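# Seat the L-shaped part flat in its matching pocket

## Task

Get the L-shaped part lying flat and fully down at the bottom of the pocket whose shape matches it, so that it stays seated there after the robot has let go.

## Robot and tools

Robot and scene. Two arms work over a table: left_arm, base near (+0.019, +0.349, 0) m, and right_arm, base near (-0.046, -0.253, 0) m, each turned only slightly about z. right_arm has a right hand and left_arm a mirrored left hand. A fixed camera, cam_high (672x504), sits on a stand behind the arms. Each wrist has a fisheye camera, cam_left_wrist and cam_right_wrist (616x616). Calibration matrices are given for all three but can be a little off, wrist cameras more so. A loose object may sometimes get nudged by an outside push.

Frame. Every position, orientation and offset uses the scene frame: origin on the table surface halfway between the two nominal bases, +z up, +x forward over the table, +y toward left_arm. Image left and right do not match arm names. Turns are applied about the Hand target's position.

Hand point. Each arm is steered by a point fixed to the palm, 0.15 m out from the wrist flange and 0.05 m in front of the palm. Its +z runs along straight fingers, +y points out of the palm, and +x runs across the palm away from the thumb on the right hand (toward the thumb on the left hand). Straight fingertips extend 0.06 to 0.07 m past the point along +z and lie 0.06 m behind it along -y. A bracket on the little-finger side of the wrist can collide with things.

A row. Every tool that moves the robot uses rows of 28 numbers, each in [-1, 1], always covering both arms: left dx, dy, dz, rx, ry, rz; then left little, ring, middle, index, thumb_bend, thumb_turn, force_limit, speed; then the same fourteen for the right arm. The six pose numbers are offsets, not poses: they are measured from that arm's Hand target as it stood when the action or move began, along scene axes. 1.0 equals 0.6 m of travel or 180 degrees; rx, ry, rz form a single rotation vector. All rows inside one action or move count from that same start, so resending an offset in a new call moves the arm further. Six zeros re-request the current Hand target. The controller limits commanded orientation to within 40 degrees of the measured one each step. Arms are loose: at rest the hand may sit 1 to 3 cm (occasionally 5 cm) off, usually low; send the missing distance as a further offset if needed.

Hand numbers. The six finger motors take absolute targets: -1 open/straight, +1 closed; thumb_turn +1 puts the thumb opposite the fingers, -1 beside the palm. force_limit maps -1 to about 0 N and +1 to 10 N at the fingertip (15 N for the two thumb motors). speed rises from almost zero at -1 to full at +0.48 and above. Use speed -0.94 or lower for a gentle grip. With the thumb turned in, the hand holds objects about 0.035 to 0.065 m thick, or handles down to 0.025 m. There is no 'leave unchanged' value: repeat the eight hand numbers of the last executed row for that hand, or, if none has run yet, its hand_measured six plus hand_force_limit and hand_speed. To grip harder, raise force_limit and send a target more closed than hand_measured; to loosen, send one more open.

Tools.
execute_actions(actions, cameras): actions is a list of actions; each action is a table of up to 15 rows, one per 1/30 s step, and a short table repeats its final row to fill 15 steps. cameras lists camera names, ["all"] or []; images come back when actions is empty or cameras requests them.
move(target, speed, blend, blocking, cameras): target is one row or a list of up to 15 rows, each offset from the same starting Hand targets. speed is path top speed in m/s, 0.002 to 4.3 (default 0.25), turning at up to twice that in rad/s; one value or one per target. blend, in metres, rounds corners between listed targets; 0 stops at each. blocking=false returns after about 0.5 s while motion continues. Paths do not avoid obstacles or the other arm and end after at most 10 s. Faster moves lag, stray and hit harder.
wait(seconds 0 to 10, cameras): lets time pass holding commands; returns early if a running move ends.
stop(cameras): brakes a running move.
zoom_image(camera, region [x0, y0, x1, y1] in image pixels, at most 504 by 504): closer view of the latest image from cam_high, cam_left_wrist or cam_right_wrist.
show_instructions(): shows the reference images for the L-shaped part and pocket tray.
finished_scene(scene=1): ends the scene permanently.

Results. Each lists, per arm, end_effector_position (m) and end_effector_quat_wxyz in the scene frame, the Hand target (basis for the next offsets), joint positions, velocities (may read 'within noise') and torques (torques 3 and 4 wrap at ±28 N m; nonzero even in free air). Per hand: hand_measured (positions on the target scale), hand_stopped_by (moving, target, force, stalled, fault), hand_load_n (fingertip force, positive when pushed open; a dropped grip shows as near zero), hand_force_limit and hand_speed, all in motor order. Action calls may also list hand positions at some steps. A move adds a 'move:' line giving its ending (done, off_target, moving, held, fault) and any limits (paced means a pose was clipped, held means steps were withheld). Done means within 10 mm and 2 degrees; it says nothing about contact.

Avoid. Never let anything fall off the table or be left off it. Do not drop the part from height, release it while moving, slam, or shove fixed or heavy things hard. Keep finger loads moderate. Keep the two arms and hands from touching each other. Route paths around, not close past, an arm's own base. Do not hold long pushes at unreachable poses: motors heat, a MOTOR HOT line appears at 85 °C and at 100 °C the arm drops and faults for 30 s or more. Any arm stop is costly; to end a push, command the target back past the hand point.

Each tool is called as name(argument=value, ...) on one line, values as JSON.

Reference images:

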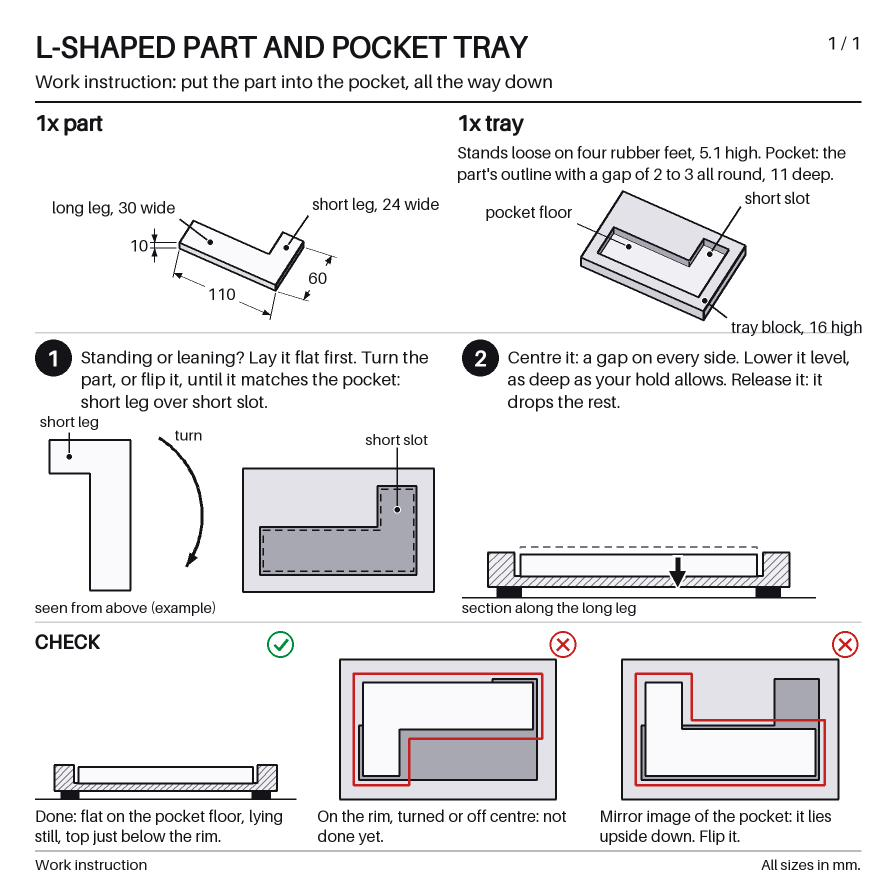

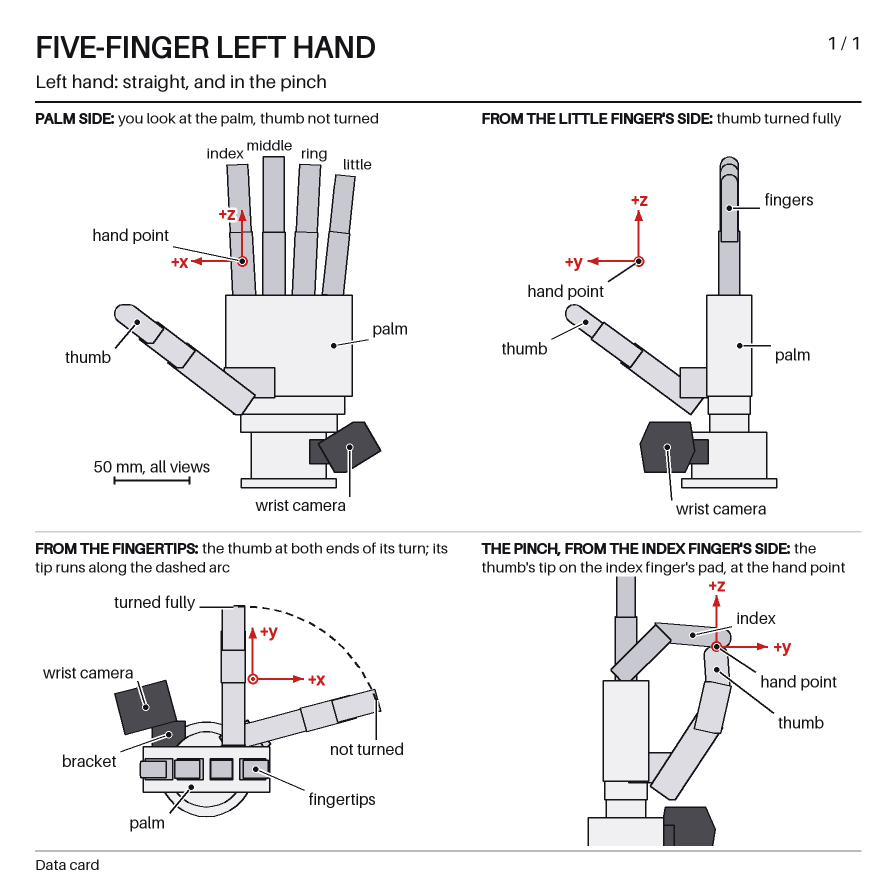

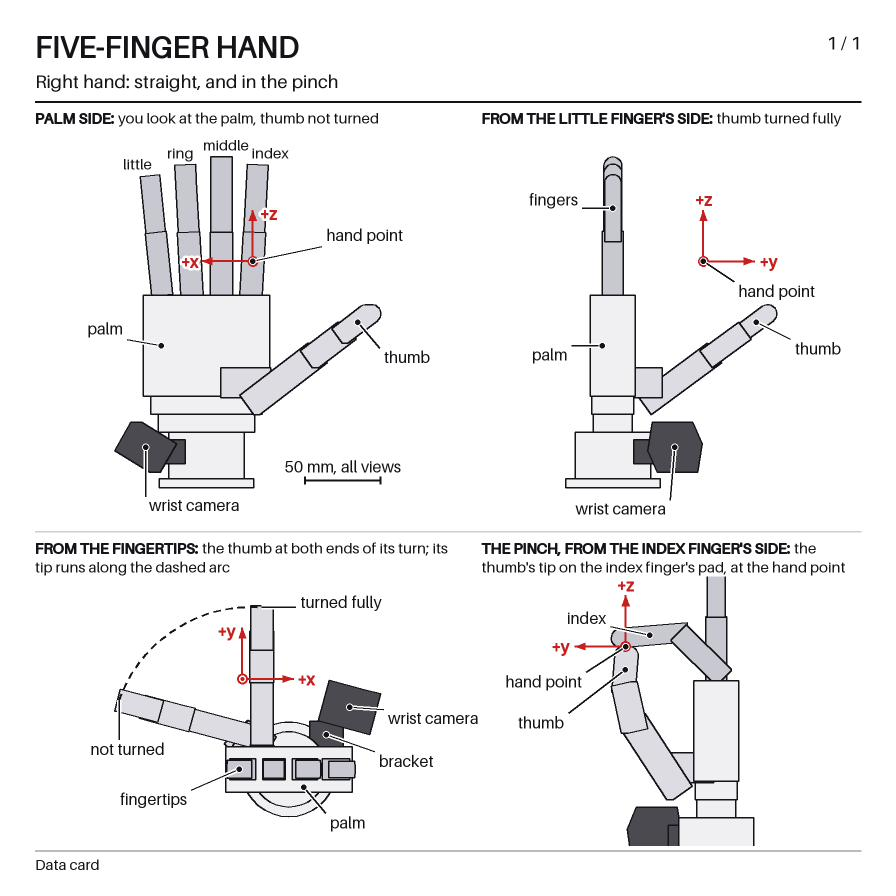

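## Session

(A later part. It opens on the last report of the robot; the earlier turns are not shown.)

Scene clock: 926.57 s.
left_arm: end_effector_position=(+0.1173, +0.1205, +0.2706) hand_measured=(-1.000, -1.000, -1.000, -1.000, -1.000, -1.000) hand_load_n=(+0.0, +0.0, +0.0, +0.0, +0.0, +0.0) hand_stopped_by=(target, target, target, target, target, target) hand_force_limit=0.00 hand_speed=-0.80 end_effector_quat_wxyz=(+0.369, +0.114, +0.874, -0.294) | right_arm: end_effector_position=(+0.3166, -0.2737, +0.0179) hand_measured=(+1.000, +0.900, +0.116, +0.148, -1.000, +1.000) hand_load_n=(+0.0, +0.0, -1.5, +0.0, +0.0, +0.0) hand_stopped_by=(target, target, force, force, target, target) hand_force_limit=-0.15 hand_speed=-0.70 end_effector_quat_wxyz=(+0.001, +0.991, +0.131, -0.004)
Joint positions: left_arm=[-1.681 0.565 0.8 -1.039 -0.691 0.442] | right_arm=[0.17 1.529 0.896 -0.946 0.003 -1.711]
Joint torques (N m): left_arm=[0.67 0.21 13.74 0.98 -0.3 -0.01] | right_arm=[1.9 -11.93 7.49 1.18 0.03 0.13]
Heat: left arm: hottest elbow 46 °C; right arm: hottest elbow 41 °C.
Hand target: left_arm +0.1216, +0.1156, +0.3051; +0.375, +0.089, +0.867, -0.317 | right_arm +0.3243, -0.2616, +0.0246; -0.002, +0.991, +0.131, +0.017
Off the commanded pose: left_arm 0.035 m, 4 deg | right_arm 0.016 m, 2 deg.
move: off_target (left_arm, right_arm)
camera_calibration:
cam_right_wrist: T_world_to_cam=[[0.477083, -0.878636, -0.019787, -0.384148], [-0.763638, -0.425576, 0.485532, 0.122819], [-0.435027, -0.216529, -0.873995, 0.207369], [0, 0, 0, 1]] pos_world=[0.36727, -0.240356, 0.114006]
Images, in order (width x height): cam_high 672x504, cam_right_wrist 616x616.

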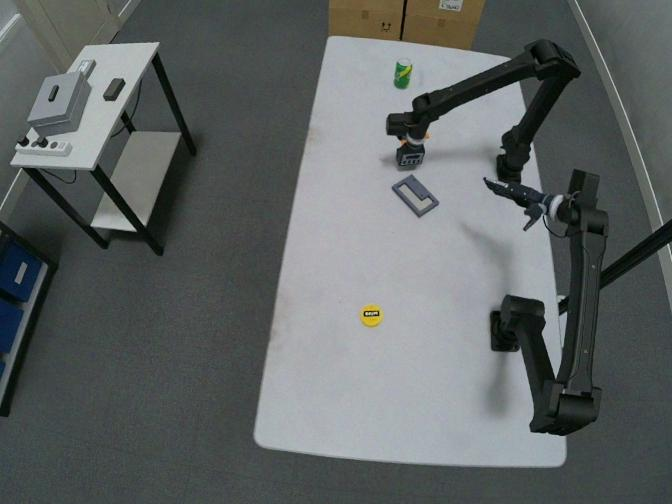

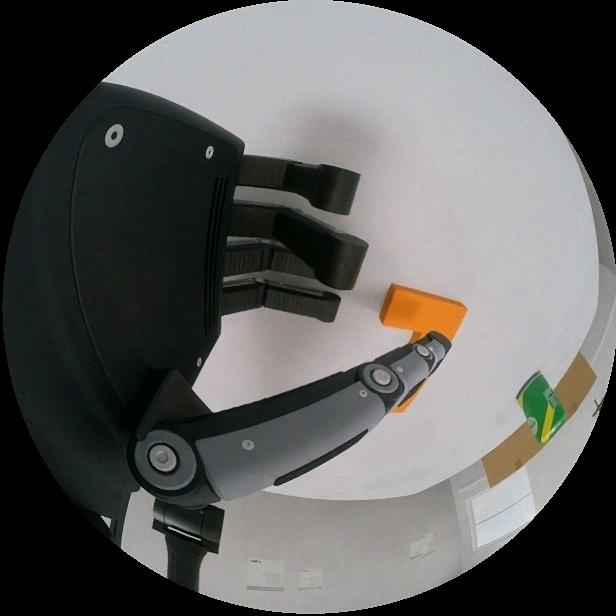

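move(target=[0,0,0,0,0,0,-1,-1,-1,-1,-1,-1,0,-0.8,0,0.0,0.25,0,0,0,-1,-1,-0.45,-0.45,-0.6,1,-0.15,0.2], speed=0.2, cameras=["all"])

zoom_image(camera="cam_right_wrist", region=[330, 230, 510, 410])

zoom_image(camera="cam_high", region=[380, 90, 460, 170])

Scene clock: 935.77 s.
left_arm: end_effector_position=(+0.1173, +0.1205, +0.2706) hand_measured=(-1.000, -1.000, -1.000, -1.000, -1.000, -1.000) hand_load_n=(+0.0, +0.0, +0.0, +0.0, +0.0, +0.0) hand_stopped_by=(target, target, target, target, target, target) hand_force_limit=0.00 hand_speed=-0.80 end_effector_quat_wxyz=(+0.369, +0.114, +0.874, -0.294) | right_arm: end_effector_position=(+0.3068, -0.2700, +0.1524) hand_measured=(-1.000, -1.000, -0.450, -0.450, -0.600, +1.000) hand_load_n=(+0.0, +0.0, +0.0, +0.0, +0.0, +0.0) hand_stopped_by=(target, target, target, target, target, target) hand_force_limit=-0.15 hand_speed=0.20 end_effector_quat_wxyz=(-0.005, +0.992, +0.126, -0.011)
Joint positions: left_arm=[-1.681 0.565 0.8 -1.039 -0.691 0.442] | right_arm=[0.176 1.354 1.105 -1.343 -0.009 -1.695]
Joint torques (N m): left_arm=[0.62 0.32 13.81 1.01 -0.29 -0.03] | right_arm=[1.79 -9.52 13.2 -0.01 -0.02 0.08]
Heat: left arm: hottest elbow 46 °C; right arm: hottest elbow 41 °C.
Hand target: left_arm +0.1216, +0.1156, +0.3051; +0.375, +0.089, +0.867, -0.317 | right_arm +0.3243, -0.2616, +0.1746; -0.002, +0.991, +0.131, +0.017
Off the commanded pose: left_arm 0.035 m, 4 deg | right_arm 0.029 m, 3 deg.
move: off_target (left_arm, right_arm)
camera_calibration:
cam_left_wrist: T_world_to_cam=[[-0.595974, -0.771365, 0.223184, 0.10121], [-0.775145, 0.480056, -0.410726, 0.146714], [0.209679, -0.417782, -0.884021, 0.373827], [0, 0, 0, 1]] pos_world=[0.0956594, 0.163817, 0.368142]
cam_right_wrist: T_world_to_cam=[[0.466934, -0.883561, -0.0359383, -0.369272], [-0.760859, -0.422136, 0.492843, 0.050546], [-0.450628, -0.202781, -0.869376, 0.329299], [0, 0, 0, 1]] pos_world=[0.359276, -0.238162, 0.248103]

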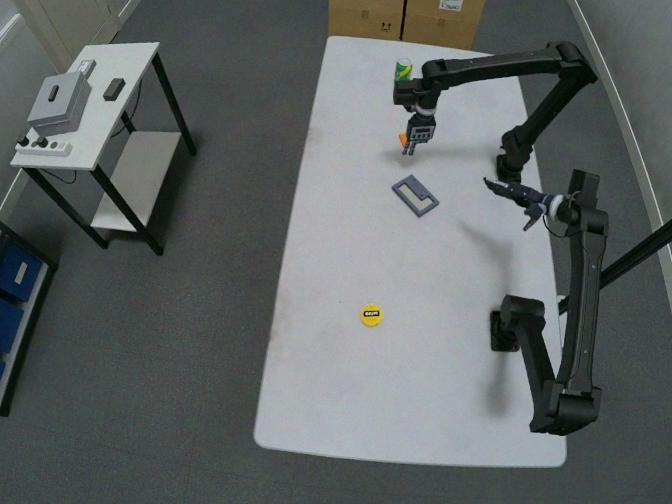

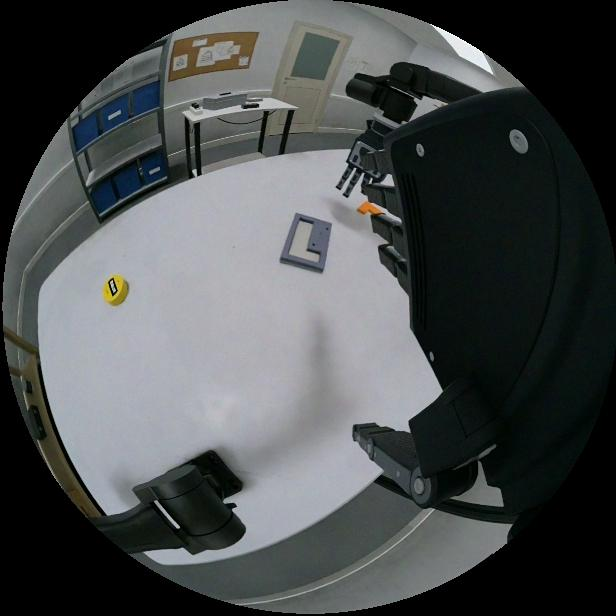

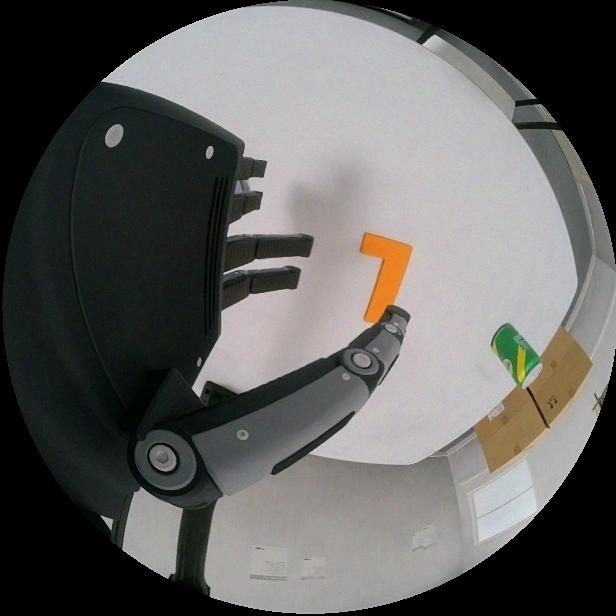

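Scaled by 2.800 from the camera's 616x616 image, which has a finer 880x880 frame.

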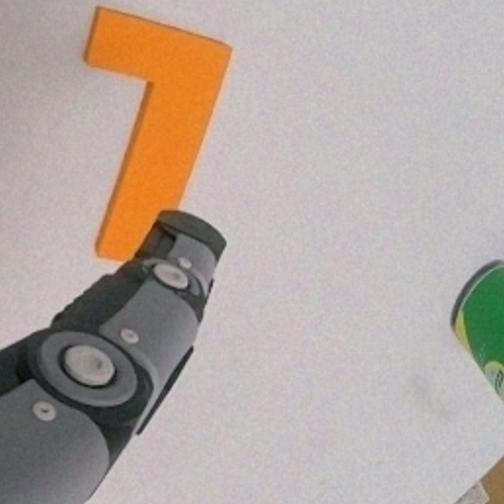

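Scaled by 6.300 from the camera's 672x504 image, which has a finer 960x720 frame.

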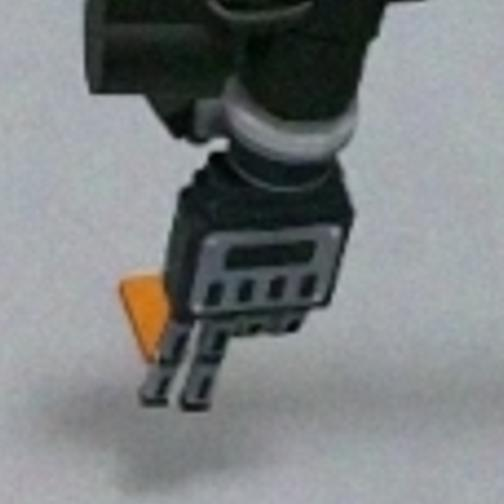

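move(target=[0,0,0,0,0,0,-1,-1,-1,-1,-1,-1,0,-0.8,-0.01,-0.02,0.08,0.1604,-0.0907,-0.4821,-1,-1,-0.3,-0.3,-0.46,1,-0.15,0.2], speed=0.35)

Scene clock: 1063.47 s.
left_arm: end_effector_position=(+0.1173, +0.1205, +0.2706) hand_measured=(-1.000, -1.000, -1.000, -1.000, -1.000, -1.000) hand_load_n=(+0.5, +0.0, +0.0, +0.0, +0.0, +0.0) hand_stopped_by=(target, target, target, target, target, target) hand_force_limit=0.00 hand_speed=-0.80 end_effector_quat_wxyz=(+0.369, +0.114, +0.874, -0.294) | right_arm: end_effector_position=(+0.3093, -0.2669, +0.2082) hand_measured=(-1.000, -1.000, -0.300, -0.300, -0.460, +1.000) hand_load_n=(+0.0, +0.0, +0.0, +0.0, +0.0, +0.0) hand_stopped_by=(target, target, target, target, target, target) hand_force_limit=-0.15 hand_speed=0.20 end_effector_quat_wxyz=(-0.182, +0.781, -0.580, +0.142)
Joint positions: left_arm=[-1.681 0.565 0.8 -1.039 -0.691 0.442] | right_arm=[-0.104 1.135 1.066 -1.072 -0.186 -0.405]
Joint torques (N m): left_arm=[0.62 0.26 13.7 0.99 -0.3 -0.02] | right_arm=[-0.44 -9 10.63 2.26 0.04 0.11]
Heat: left arm: hottest elbow 47 °C; right arm: hottest elbow 48 °C.
Hand target: left_arm +0.1216, +0.1156, +0.3051; +0.375, +0.089, +0.867, -0.317 | right_arm +0.3183, -0.2736, +0.2226; -0.197, +0.769, -0.584, +0.169
Off the commanded pose: left_arm 0.035 m, 4 deg | right_arm 0.018 m, 4 deg.
move: off_target (left_arm, right_arm)

move(target=[0,0,0,0,0,0,-1,-1,-1,-1,-1,-1,0,-0.8,0.017,-0.142,-0.133,-0.1227,-0.1419,-0.466,-1,-1,-0.3,-0.3,-0.46,1,-0.15,0.2], speed=0.3, cameras=["all"])

zoom_image(camera="cam_right_wrist", region=[290, 200, 490, 400])

zoom_image(camera="cam_high", region=[380, 80, 470, 170])

zoom_image(camera="cam_left_wrist", region=[300, 130, 420, 250])

Scene clock: 1084.17 s.
left_arm: end_effector_position=(+0.1173, +0.1205, +0.2706) hand_measured=(-1.000, -1.000, -1.000, -1.000, -1.000, -1.000) hand_load_n=(+0.0, -0.5, +0.0, +0.0, +0.0, +0.0) hand_stopped_by=(target, target, target, target, target, target) hand_force_limit=0.00 hand_speed=-0.80 end_effector_quat_wxyz=(+0.369, +0.114, +0.874, -0.294) | right_arm: end_effector_position=(+0.3052, -0.3661, +0.1217) hand_measured=(-1.000, -1.000, -0.300, -0.300, -0.460, +1.000) hand_load_n=(+0.0, +0.0, +0.0, +0.0, +0.0, +0.0) hand_stopped_by=(target, target, target, target, target, target) hand_force_limit=-0.15 hand_speed=0.20 end_effector_quat_wxyz=(-0.012, -0.164, +0.853, -0.496)
Joint positions: left_arm=[-1.681 0.565 0.8 -1.039 -0.691 0.442] | right_arm=[0.101 1.21 0.78 -0.952 1.028 1.137]
Joint torques (N m): left_arm=[0.03 0.38 13.7 1.02 -0.29 -0.03] | right_arm=[1.26 -6.18 13.09 0.38 0.99 0.09]
Heat: left arm: hottest elbow 48 °C; right arm: hottest elbow 47 °C.
Hand target: left_arm +0.1216, +0.1156, +0.3051; +0.375, +0.089, +0.867, -0.317 | right_arm +0.3285, -0.3588, +0.1428; +0.012, -0.157, +0.849, -0.504
Off the commanded pose: left_arm 0.035 m, 4 deg | right_arm 0.032 m, 3 deg.
move: off_target (left_arm, right_arm)
camera_calibration:
cam_left_wrist: T_world_to_cam=[[-0.595974, -0.771365, 0.223184, 0.10121], [-0.775145, 0.480056, -0.410726, 0.146714], [0.209679, -0.417782, -0.884021, 0.373827], [0, 0, 0, 1]] pos_world=[0.0956594, 0.163817, 0.368142]
cam_right_wrist: T_world_to_cam=[[-0.501495, 0.362772, -0.785429, 0.388523], [0.675986, 0.730891, -0.0940329, 0.0788919], [0.539951, -0.578096, -0.611767, -0.188672], [0, 0, 0, 1]] pos_world=[0.243386, -0.307677, 0.197153]

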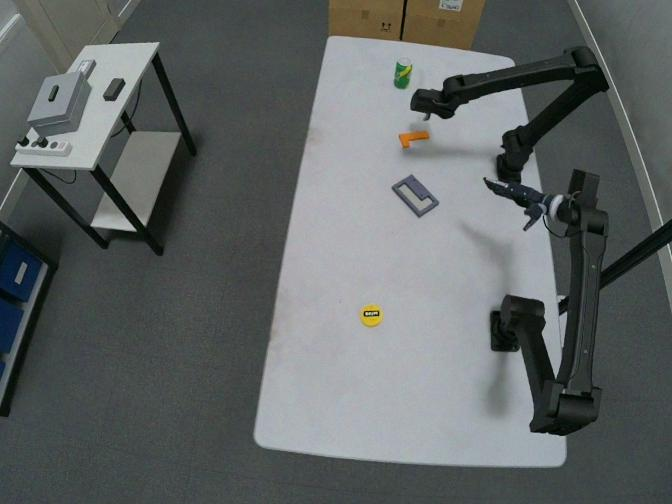

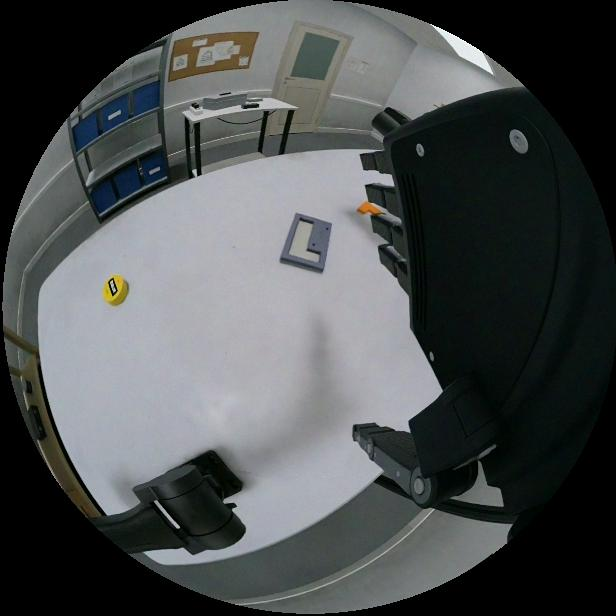

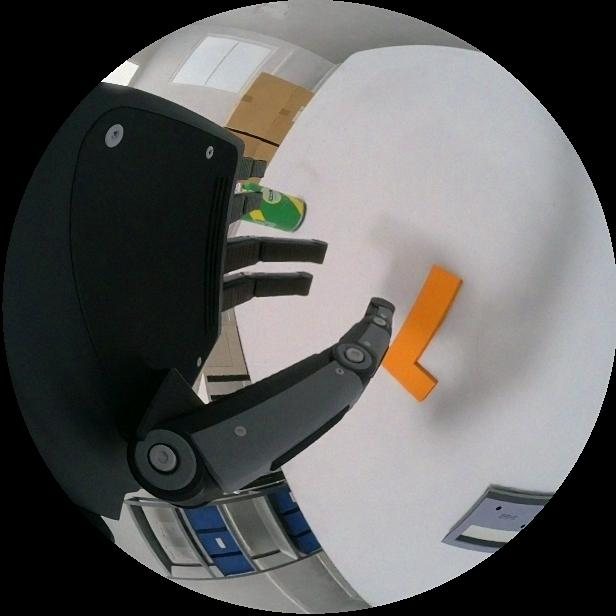

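Scaled by 2.520 from the camera's 616x616 image, which has a finer 880x880 frame.

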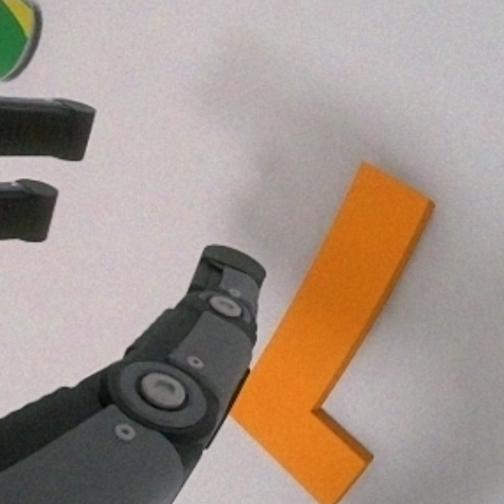

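Scaled by 5.600 from the camera's 672x504 image, which has a finer 960x720 frame.

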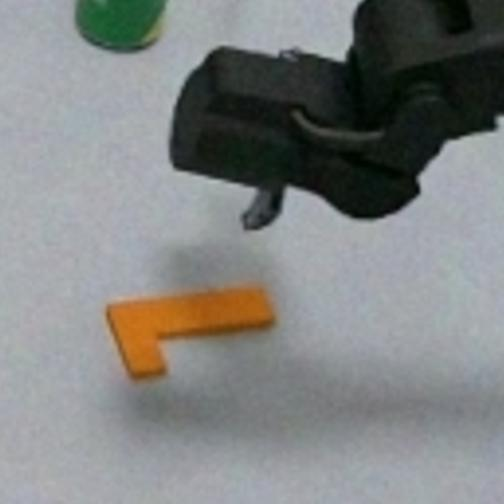

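Scaled by 4.200 from the camera's 616x616 image, which has a finer 880x880 frame.

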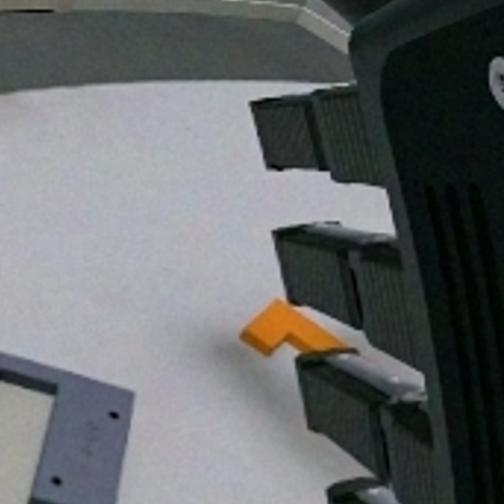

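move(target=[0,0,0,0,0,0,-1,-1,-1,-1,-1,-1,0,-0.8,0.0103,0.0203,-0.1047,0,0,0,-1,-1,-0.3,-0.3,-0.46,1,-0.15,0.2], speed=0.12)

Scene clock: 1120.30 s.
left_arm: end_effector_position=(+0.1173, +0.1205, +0.2706) hand_measured=(-1.000, -1.000, -1.000, -1.000, -1.000, -1.000) hand_load_n=(+0.0, +0.0, +0.0, +0.0, +0.0, +0.0) hand_stopped_by=(target, target, target, target, target, target) hand_force_limit=0.00 hand_speed=-0.80 end_effector_quat_wxyz=(+0.369, +0.114, +0.874, -0.294) | right_arm: end_effector_position=(+0.3206, -0.3535, +0.0738) hand_measured=(-1.000, -1.000, -0.300, -0.300, -0.460, +1.000) hand_load_n=(+0.0, -0.5, +0.0, +0.0, +0.0, +0.0) hand_stopped_by=(target, target, target, target, target, target) hand_force_limit=-0.15 hand_speed=0.20 end_effector_quat_wxyz=(-0.010, -0.162, +0.852, -0.497)
Joint positions: left_arm=[-1.681 0.565 0.8 -1.039 -0.691 0.442] | right_arm=[0.138 1.339 0.747 -0.845 1.035 1.208]
Joint torques (N m): left_arm=[0.97 0.03 13.68 1.02 -0.31 -0.03] | right_arm=[1.9 -7.71 8.66 1.36 0.95 0.1]
Heat: left arm: hottest elbow 48 °C; right arm: hottest elbow 47 °C.
Hand target: left_arm +0.1216, +0.1156, +0.3051; +0.375, +0.089, +0.867, -0.317 | right_arm +0.3346, -0.3466, +0.0800; +0.012, -0.157, +0.849, -0.504
Off the commanded pose: left_arm 0.035 m, 4 deg | right_arm 0.017 m, 3 deg.
move: off_target (left_arm, right_arm)

move(target=[0,0,0,0,0,0,-1,-1,-1,-1,-1,-1,0,-0.8,0.003,0,-0.073,0,0,0,-1,-1,-0.3,-0.3,-0.46,1,-0.15,0.2], speed=0.1, cameras=["cam_high", "cam_right_wrist"])

zoom_image(camera="cam_right_wrist", region=[260, 200, 490, 430])

Scene clock: 1126.37 s.
left_arm: end_effector_position=(+0.1173, +0.1205, +0.2706) hand_measured=(-1.000, -1.000, -1.000, -1.000, -1.000, -1.000) hand_load_n=(+0.0, +0.0, +0.0, +0.5, +0.0, +0.0) hand_stopped_by=(target, target, target, target, target, target) hand_force_limit=0.00 hand_speed=-0.80 end_effector_quat_wxyz=(+0.369, +0.114, +0.874, -0.294) | right_arm: end_effector_position=(+0.3238, -0.3534, +0.0316) hand_measured=(-1.000, -1.000, -0.300, -0.300, -0.460, +1.000) hand_load_n=(+0.0, +0.0, +0.0, +0.0, +0.0, +0.0) hand_stopped_by=(target, target, target, target, target, target) hand_force_limit=-0.15 hand_speed=0.20 end_effector_quat_wxyz=(-0.007, -0.159, +0.852, -0.498)
Joint positions: left_arm=[-1.681 0.565 0.8 -1.039 -0.691 0.442] | right_arm=[0.138 1.431 0.697 -0.698 1.037 1.212]
Joint torques (N m): left_arm=[0.44 -0.09 13.83 0.98 -0.28 -0.02] | right_arm=[1.14 -7.53 7.86 1.37 0.94 0.05]
Heat: left arm: hottest elbow 48 °C; right arm: hottest elbow 47 °C.
Hand target: left_arm +0.1216, +0.1156, +0.3051; +0.375, +0.089, +0.867, -0.317 | right_arm +0.3364, -0.3466, +0.0362; +0.012, -0.157, +0.849, -0.504
Off the commanded pose: left_arm 0.035 m, 4 deg | right_arm 0.015 m, 2 deg.
move: off_target (left_arm, right_arm)
camera_calibration:
cam_right_wrist: T_world_to_cam=[[-0.488177, 0.362847, -0.793741, 0.318444], [0.679398, 0.728869, -0.0846608, 0.0465182], [0.547815, -0.580596, -0.602335, -0.250296], [0, 0, 0, 1]] pos_world=[0.260969, -0.294773, 0.105939]
Images, in order (width x height): cam_high 672x504, cam_right_wrist 616x616.

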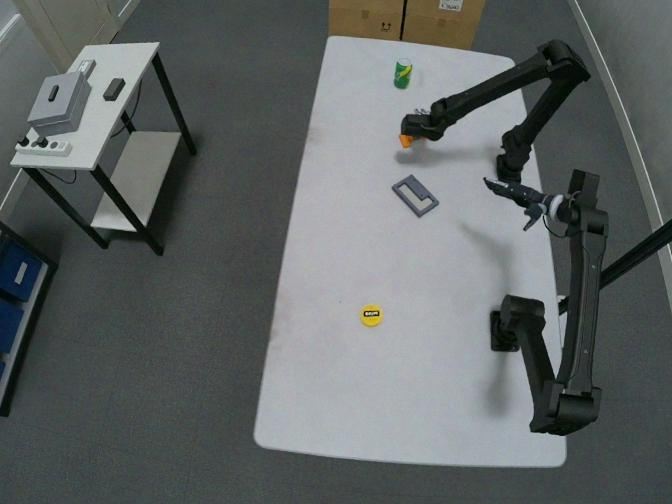

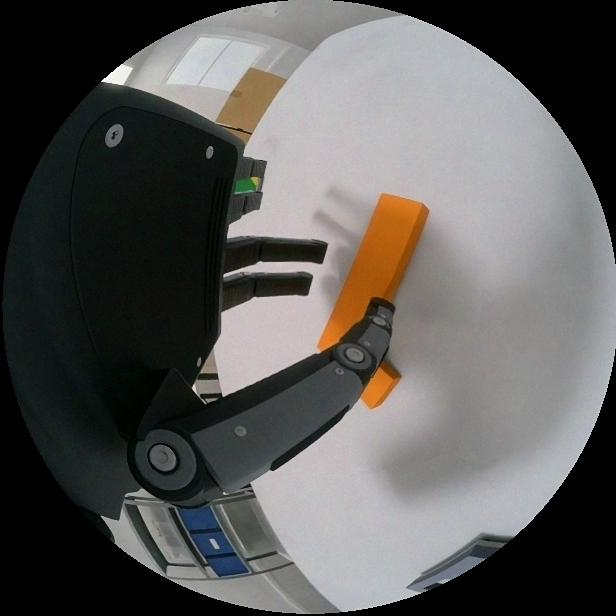

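Scaled by 2.191 from the camera's 616x616 image, which has a finer 880x880 frame.

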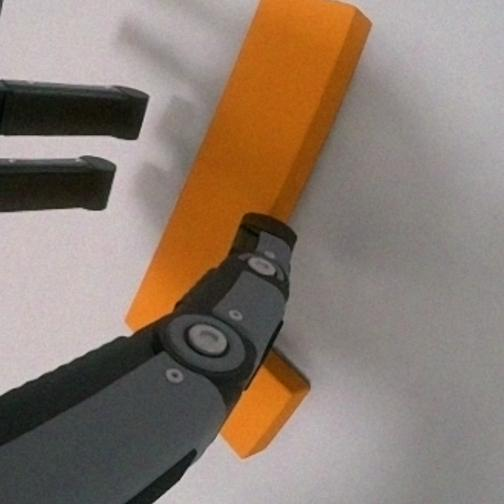

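move(target=[0,0,0,0,0,0,-1,-1,-1,-1,-1,-1,0,-0.8,-0.001,0,-0.0265,0,0,0,-1,-1,-0.3,-0.3,-0.46,1,-0.15,0.2], speed=0.05, cameras=["cam_high", "cam_right_wrist"])

zoom_image(camera="cam_right_wrist", region=[260, 200, 490, 430])

zoom_image(camera="cam_high", region=[390, 95, 450, 155])

Scene clock: 1143.47 s.
left_arm: end_effector_position=(+0.1173, +0.1205, +0.2706) hand_measured=(-1.000, -1.000, -1.000, -1.000, -1.000, -1.000) hand_load_n=(+0.0, +0.0, +0.0, +0.0, +0.0, +0.0) hand_stopped_by=(target, target, target, target, target, target) hand_force_limit=0.00 hand_speed=-0.80 end_effector_quat_wxyz=(+0.369, +0.114, +0.874, -0.294) | right_arm: end_effector_position=(+0.3242, -0.3534, +0.0170) hand_measured=(-1.000, -1.000, -0.300, -0.300, -0.460, +1.000) hand_load_n=(+0.0, +0.0, +0.0, +0.0, +0.0, +0.0) hand_stopped_by=(target, target, target, target, target, target) hand_force_limit=-0.15 hand_speed=0.20 end_effector_quat_wxyz=(-0.005, -0.158, +0.853, -0.498)
Joint positions: left_arm=[-1.681 0.565 0.8 -1.039 -0.691 0.442] | right_arm=[0.138 1.465 0.68 -0.644 1.037 1.212]
Joint torques (N m): left_arm=[0.79 -0.15 13.7 1.07 -0.27 -0.02] | right_arm=[1.67 -7.71 7.41 1.39 0.94 0.01]
Heat: left arm: hottest elbow 48 °C; right arm: hottest elbow 45 °C.
Hand target: left_arm +0.1216, +0.1156, +0.3051; +0.375, +0.089, +0.867, -0.317 | right_arm +0.3358, -0.3466, +0.0203; +0.012, -0.157, +0.849, -0.504
Off the commanded pose: left_arm 0.035 m, 4 deg | right_arm 0.014 m, 2 deg.
move: off_target (left_arm, right_arm)
camera_calibration:
cam_right_wrist: T_world_to_cam=[[-0.485781, 0.36299, -0.795145, 0.306287], [0.679615, 0.728922, -0.0824407, 0.0449557], [0.549674, -0.58044, -0.60079, -0.259846], [0, 0, 0, 1]] pos_world=[0.261066, -0.294773, 0.0911356]
Images, in order (width x height): cam_high 672x504, cam_right_wrist 616x616.

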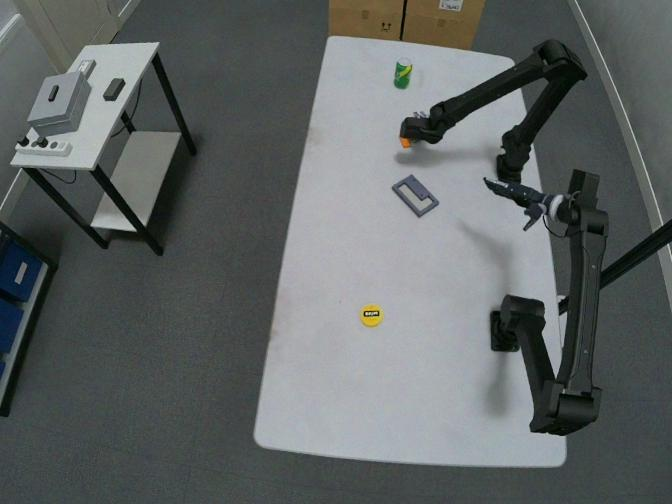

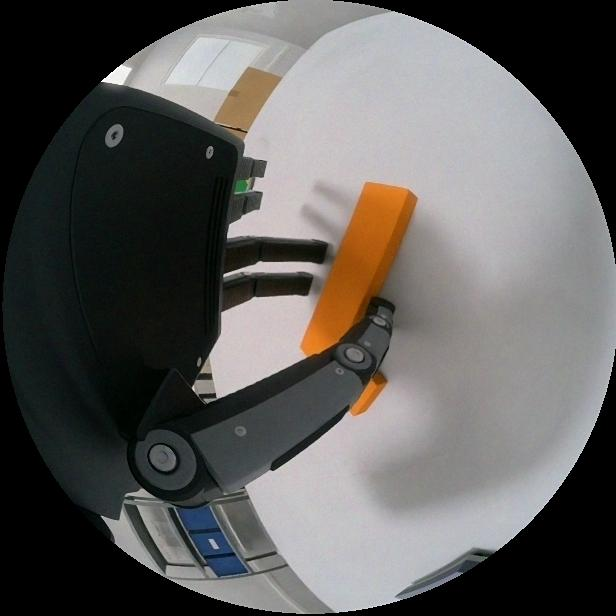

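Scaled by 2.191 from the camera's 616x616 image, which has a finer 880x880 frame.

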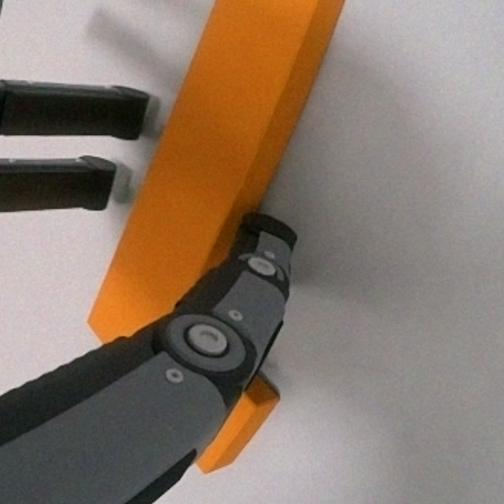

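Scaled by 8.400 from the camera's 672x504 image, which has a finer 960x720 frame.

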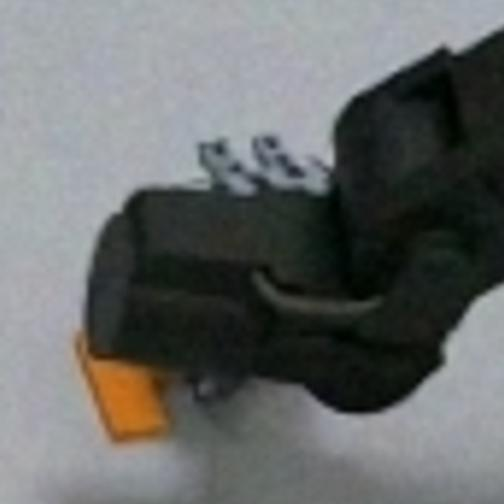

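move(target=[0,0,0,0,0,0,-1,-1,-1,-1,-1,-1,0,-0.8,-0.001,0,-0.0058,0,0,0,-1,-1,-0.3,-0.3,-0.46,1,-0.15,0.2], speed=0.05, cameras=["cam_right_wrist"])

zoom_image(camera="cam_right_wrist", region=[260, 180, 490, 410])

Scene clock: 1149.00 s.
left_arm: end_effector_position=(+0.1173, +0.1205, +0.2706) hand_measured=(-1.000, -1.000, -1.000, -1.000, -1.000, -1.000) hand_load_n=(+0.0, +0.0, +0.0, +0.0, +0.0, +0.0) hand_stopped_by=(target, target, target, target, target, target) hand_force_limit=0.00 hand_speed=-0.80 end_effector_quat_wxyz=(+0.369, +0.114, +0.874, -0.294) | right_arm: end_effector_position=(+0.3247, -0.3536, +0.0157) hand_measured=(-1.000, -1.000, -0.300, -0.300, -0.460, +1.000) hand_load_n=(+0.0, +0.0, -0.5, +0.0, +0.0, +0.0) hand_stopped_by=(target, target, target, target, target, target) hand_force_limit=-0.15 hand_speed=0.20 end_effector_quat_wxyz=(-0.003, -0.157, +0.852, -0.499)
Joint positions: left_arm=[-1.681 0.565 0.8 -1.039 -0.691 0.442] | right_arm=[0.138 1.468 0.677 -0.633 1.038 1.212]
Joint torques (N m): left_arm=[0.5 -0.03 13.83 1.03 -0.28 -0.01] | right_arm=[1.44 -7.41 6.91 1.5 0.91 0.04]
Heat: left arm: hottest elbow 48 °C; right arm: hottest elbow 45 °C.
Hand target: left_arm +0.1216, +0.1156, +0.3051; +0.375, +0.089, +0.867, -0.317 | right_arm +0.3352, -0.3466, +0.0168; +0.012, -0.157, +0.849, -0.504
Off the commanded pose: left_arm 0.035 m, 4 deg | right_arm 0.013 m, 2 deg.
move: off_target (left_arm, right_arm)
camera_calibration:
cam_right_wrist: T_world_to_cam=[[-0.481878, 0.36223, -0.797861, 0.304062], [0.680188, 0.72866, -0.0799959, 0.0443085], [0.552392, -0.581244, -0.59751, -0.262275], [0, 0, 0, 1]] pos_world=[0.261262, -0.294872, 0.0894322]
Images, in order (width x height): cam_right_wrist 616x616.

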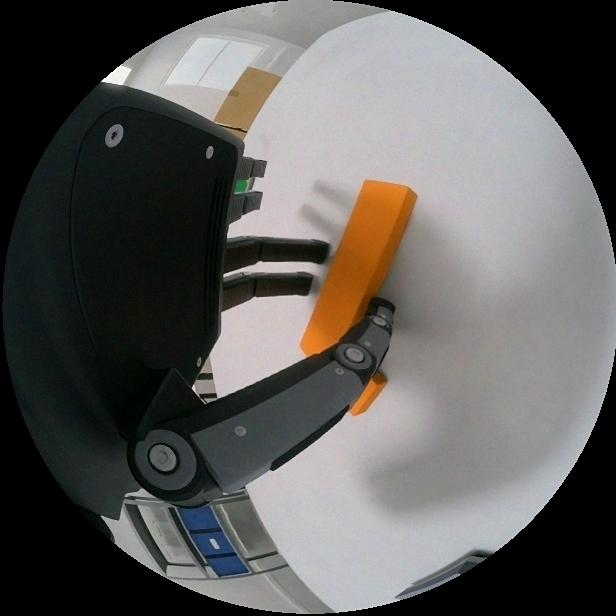

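Scaled by 2.191 from the camera's 616x616 image, which has a finer 880x880 frame.

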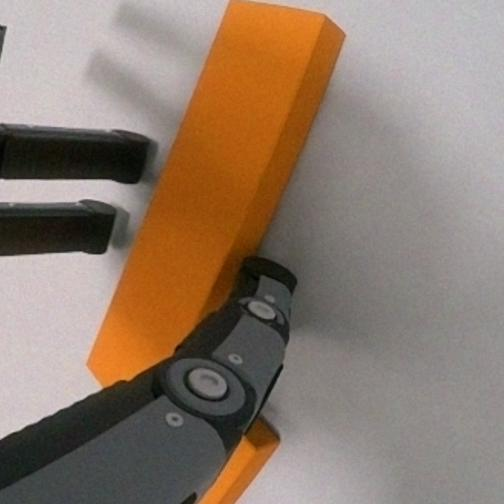

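move(target=[0,0,0,0,0,0,-1,-1,-1,-1,-1,-1,0,-0.8,-0.001,0,-0.0065,0,0,0,-1,-1,-0.3,-0.3,-0.46,1,-0.15,0.2], speed=0.05, cameras=["cam_right_wrist"])

zoom_image(camera="cam_right_wrist", region=[260, 180, 490, 410])

Scene clock: 1157.03 s.
left_arm: end_effector_position=(+0.1173, +0.1205, +0.2706) hand_measured=(-1.000, -1.000, -1.000, -1.000, -1.000, -1.000) hand_load_n=(+0.0, +0.0, +0.0, +0.0, +0.0, +0.0) hand_stopped_by=(target, target, target, target, target, target) hand_force_limit=0.00 hand_speed=-0.80 end_effector_quat_wxyz=(+0.369, +0.114, +0.874, -0.294) | right_arm: end_effector_position=(+0.3248, -0.3540, +0.0153) hand_measured=(-1.000, -1.000, -0.300, -0.300, -0.460, +1.000) hand_load_n=(+0.0, +0.0, -0.5, +0.0, +0.0, +0.0) hand_stopped_by=(target, target, target, target, target, target) hand_force_limit=-0.15 hand_speed=0.20 end_effector_quat_wxyz=(-0.004, -0.160, +0.850, -0.502)
Joint positions: left_arm=[-1.681 0.565 0.8 -1.039 -0.691 0.442] | right_arm=[0.14 1.469 0.674 -0.623 1.045 1.202]
Joint torques (N m): left_arm=[0.73 0.32 13.72 0.95 -0.27 -0.01] | right_arm=[1.67 -7.65 6.89 1.61 0.67 0.05]
Heat: left arm: hottest elbow 48 °C; right arm: hottest elbow 44 °C.
Hand target: left_arm +0.1216, +0.1156, +0.3051; +0.375, +0.089, +0.867, -0.317 | right_arm +0.3346, -0.3466, +0.0129; +0.012, -0.157, +0.849, -0.504
Off the commanded pose: left_arm 0.035 m, 4 deg | right_arm 0.012 m, 2 deg.
move: off_target (left_arm, right_arm)
camera_calibration:
cam_right_wrist: T_world_to_cam=[[-0.486068, 0.353674, -0.799157, 0.302357], [0.675564, 0.732166, -0.086869, 0.0472534], [0.554393, -0.582106, -0.594812, -0.263765], [0, 0, 0, 1]] pos_world=[0.261273, -0.295072, 0.0888452]
Images, in order (width x height): cam_right_wrist 616x616.

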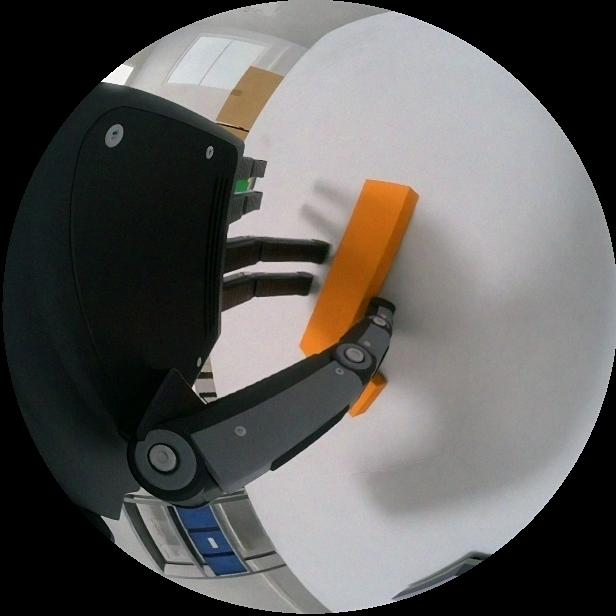

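Scaled by 2.191 from the camera's 616x616 image, which has a finer 880x880 frame.

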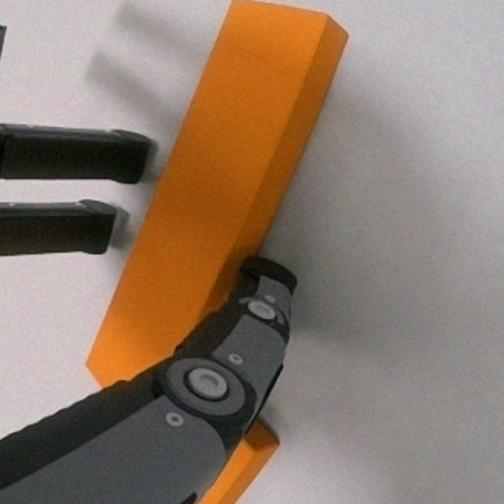

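move(target=[0,0,0,0,0,0,-1,-1,-1,-1,-1,-1,0,-0.8,-0.001,0,-0.01,0,0,0,-1,-1,-0.3,-0.3,-0.46,1,-0.15,0.2], speed=0.05, cameras=["cam_right_wrist"])

zoom_image(camera="cam_right_wrist", region=[340, 260, 440, 360])

Scene clock: 1183.10 s.
left_arm: end_effector_position=(+0.1173, +0.1205, +0.2706) hand_measured=(-1.000, -1.000, -1.000, -1.000, -1.000, -1.000) hand_load_n=(-0.5, +0.0, +0.0, +0.0, +0.0, +0.0) hand_stopped_by=(target, target, target, target, target, target) hand_force_limit=0.00 hand_speed=-0.80 end_effector_quat_wxyz=(+0.369, +0.114, +0.874, -0.294) | right_arm: end_effector_position=(+0.3267, -0.3547, +0.0147) hand_measured=(-1.000, -1.000, -0.300, -0.300, -0.460, +1.000) hand_load_n=(+0.0, +0.0, -0.5, +0.0, +0.0, +0.0) hand_stopped_by=(target, target, target, target, target, target) hand_force_limit=-0.15 hand_speed=0.20 end_effector_quat_wxyz=(+0.000, -0.158, +0.848, -0.506)
Joint positions: left_arm=[-1.681 0.565 0.8 -1.039 -0.691 0.442] | right_arm=[0.141 1.474 0.671 -0.606 1.054 1.202]
Joint torques (N m): left_arm=[0.21 0.26 13.74 1.02 -0.28 -0.01] | right_arm=[1.44 -6.42 6.43 1.74 0.3 0.09]
Heat: left arm: hottest elbow 48 °C; right arm: hottest elbow 43 °C.
Hand target: left_arm +0.1216, +0.1156, +0.3051; +0.375, +0.089, +0.867, -0.317 | right_arm +0.3340, -0.3466, +0.0069; +0.012, -0.157, +0.849, -0.504
Off the commanded pose: left_arm 0.035 m, 4 deg | right_arm 0.013 m, 1 deg.
move: off_target (left_arm, right_arm)
camera_calibration:
cam_right_wrist: T_world_to_cam=[[-0.47809, 0.347017, -0.806851, 0.298176], [0.676369, 0.731506, -0.0861625, 0.0459687], [0.560316, -0.586923, -0.584437, -0.269315], [0, 0, 0, 1]] pos_world=[0.262364, -0.295165, 0.0871471]
Images, in order (width x height): cam_right_wrist 616x616.

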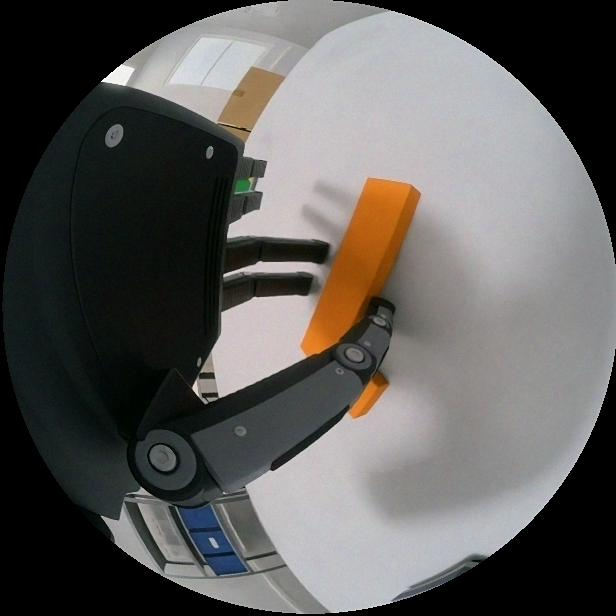

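Scaled by 5.040 from the camera's 616x616 image, which has a finer 880x880 frame.

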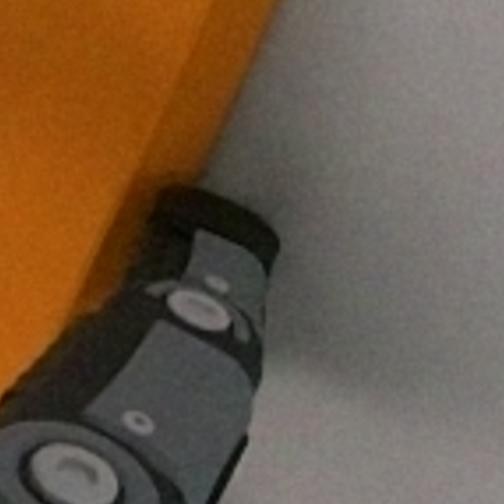

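move(target=[0,0,0,0,0,0,-1,-1,-1,-1,-1,-1,0,-0.8,-0.001,0,0.007,0,0,0,-1,-1,-0.15,-0.15,-0.46,1,-0.2,-0.6], speed=0.05, cameras=["cam_right_wrist"])

zoom_image(camera="cam_right_wrist", region=[290, 220, 430, 360])

Scene clock: 1200.77 s.
left_arm: end_effector_position=(+0.1173, +0.1205, +0.2706) hand_measured=(-1.000, -1.000, -1.000, -1.000, -1.000, -1.000) hand_load_n=(+0.0, +0.0, +0.0, +0.0, +0.0, +0.0) hand_stopped_by=(target, target, target, target, target, target) hand_force_limit=0.00 hand_speed=-0.80 end_effector_quat_wxyz=(+0.369, +0.114, +0.874, -0.294) | right_arm: end_effector_position=(+0.3281, -0.3569, +0.0167) hand_measured=(-1.000, -1.000, -0.150, -0.150, -0.460, +1.000) hand_load_n=(+0.0, +0.0, +1.5, +0.0, +0.0, +0.0) hand_stopped_by=(target, target, target, target, target, target) hand_force_limit=-0.20 hand_speed=-0.60 end_effector_quat_wxyz=(+0.003, -0.151, +0.845, -0.513)
Joint positions: left_arm=[-1.681 0.565 0.8 -1.039 -0.691 0.442] | right_arm=[0.141 1.476 0.671 -0.601 1.069 1.212]
Joint torques (N m): left_arm=[0.79 0.26 13.76 0.96 -0.27 -0.01] | right_arm=[1.2 -7.65 6.75 0.87 0.24 0.03]
Heat: left arm: hottest elbow 48 °C; right arm: hottest elbow 42 °C.
Hand target: left_arm +0.1216, +0.1156, +0.3051; +0.375, +0.089, +0.867, -0.317 | right_arm +0.3334, -0.3466, +0.0111; +0.012, -0.157, +0.849, -0.504
Off the commanded pose: left_arm 0.035 m, 4 deg | right_arm 0.013 m, 2 deg.
move: off_target (left_arm, right_arm)
camera_calibration:
cam_right_wrist: T_world_to_cam=[[-0.464263, 0.339998, -0.817839, 0.294308], [0.683147, 0.72516, -0.0863338, 0.0423895], [0.563711, -0.598786, -0.568933, -0.275963], [0, 0, 0, 1]] pos_world=[0.263242, -0.296046, 0.0873517]
Images, in order (width x height): cam_right_wrist 616x616.

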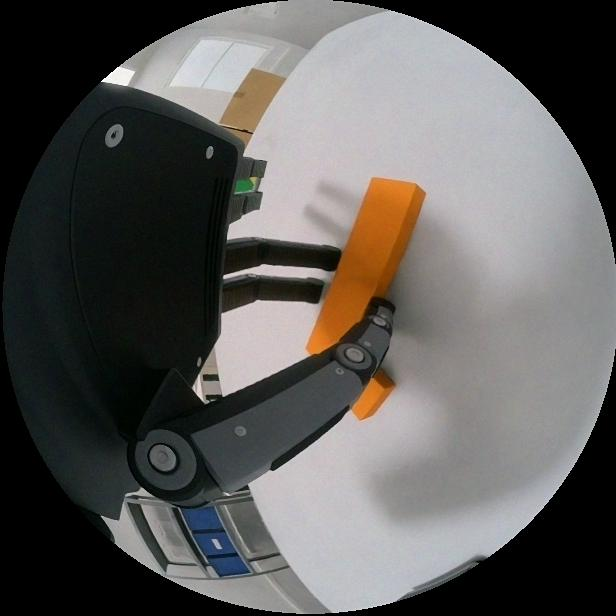

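Scaled by 3.600 from the camera's 616x616 image, which has a finer 880x880 frame.

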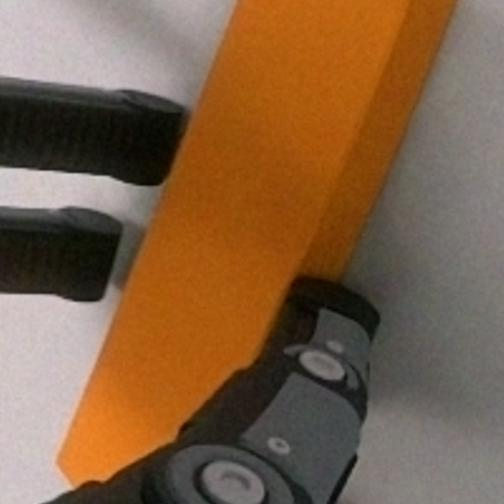

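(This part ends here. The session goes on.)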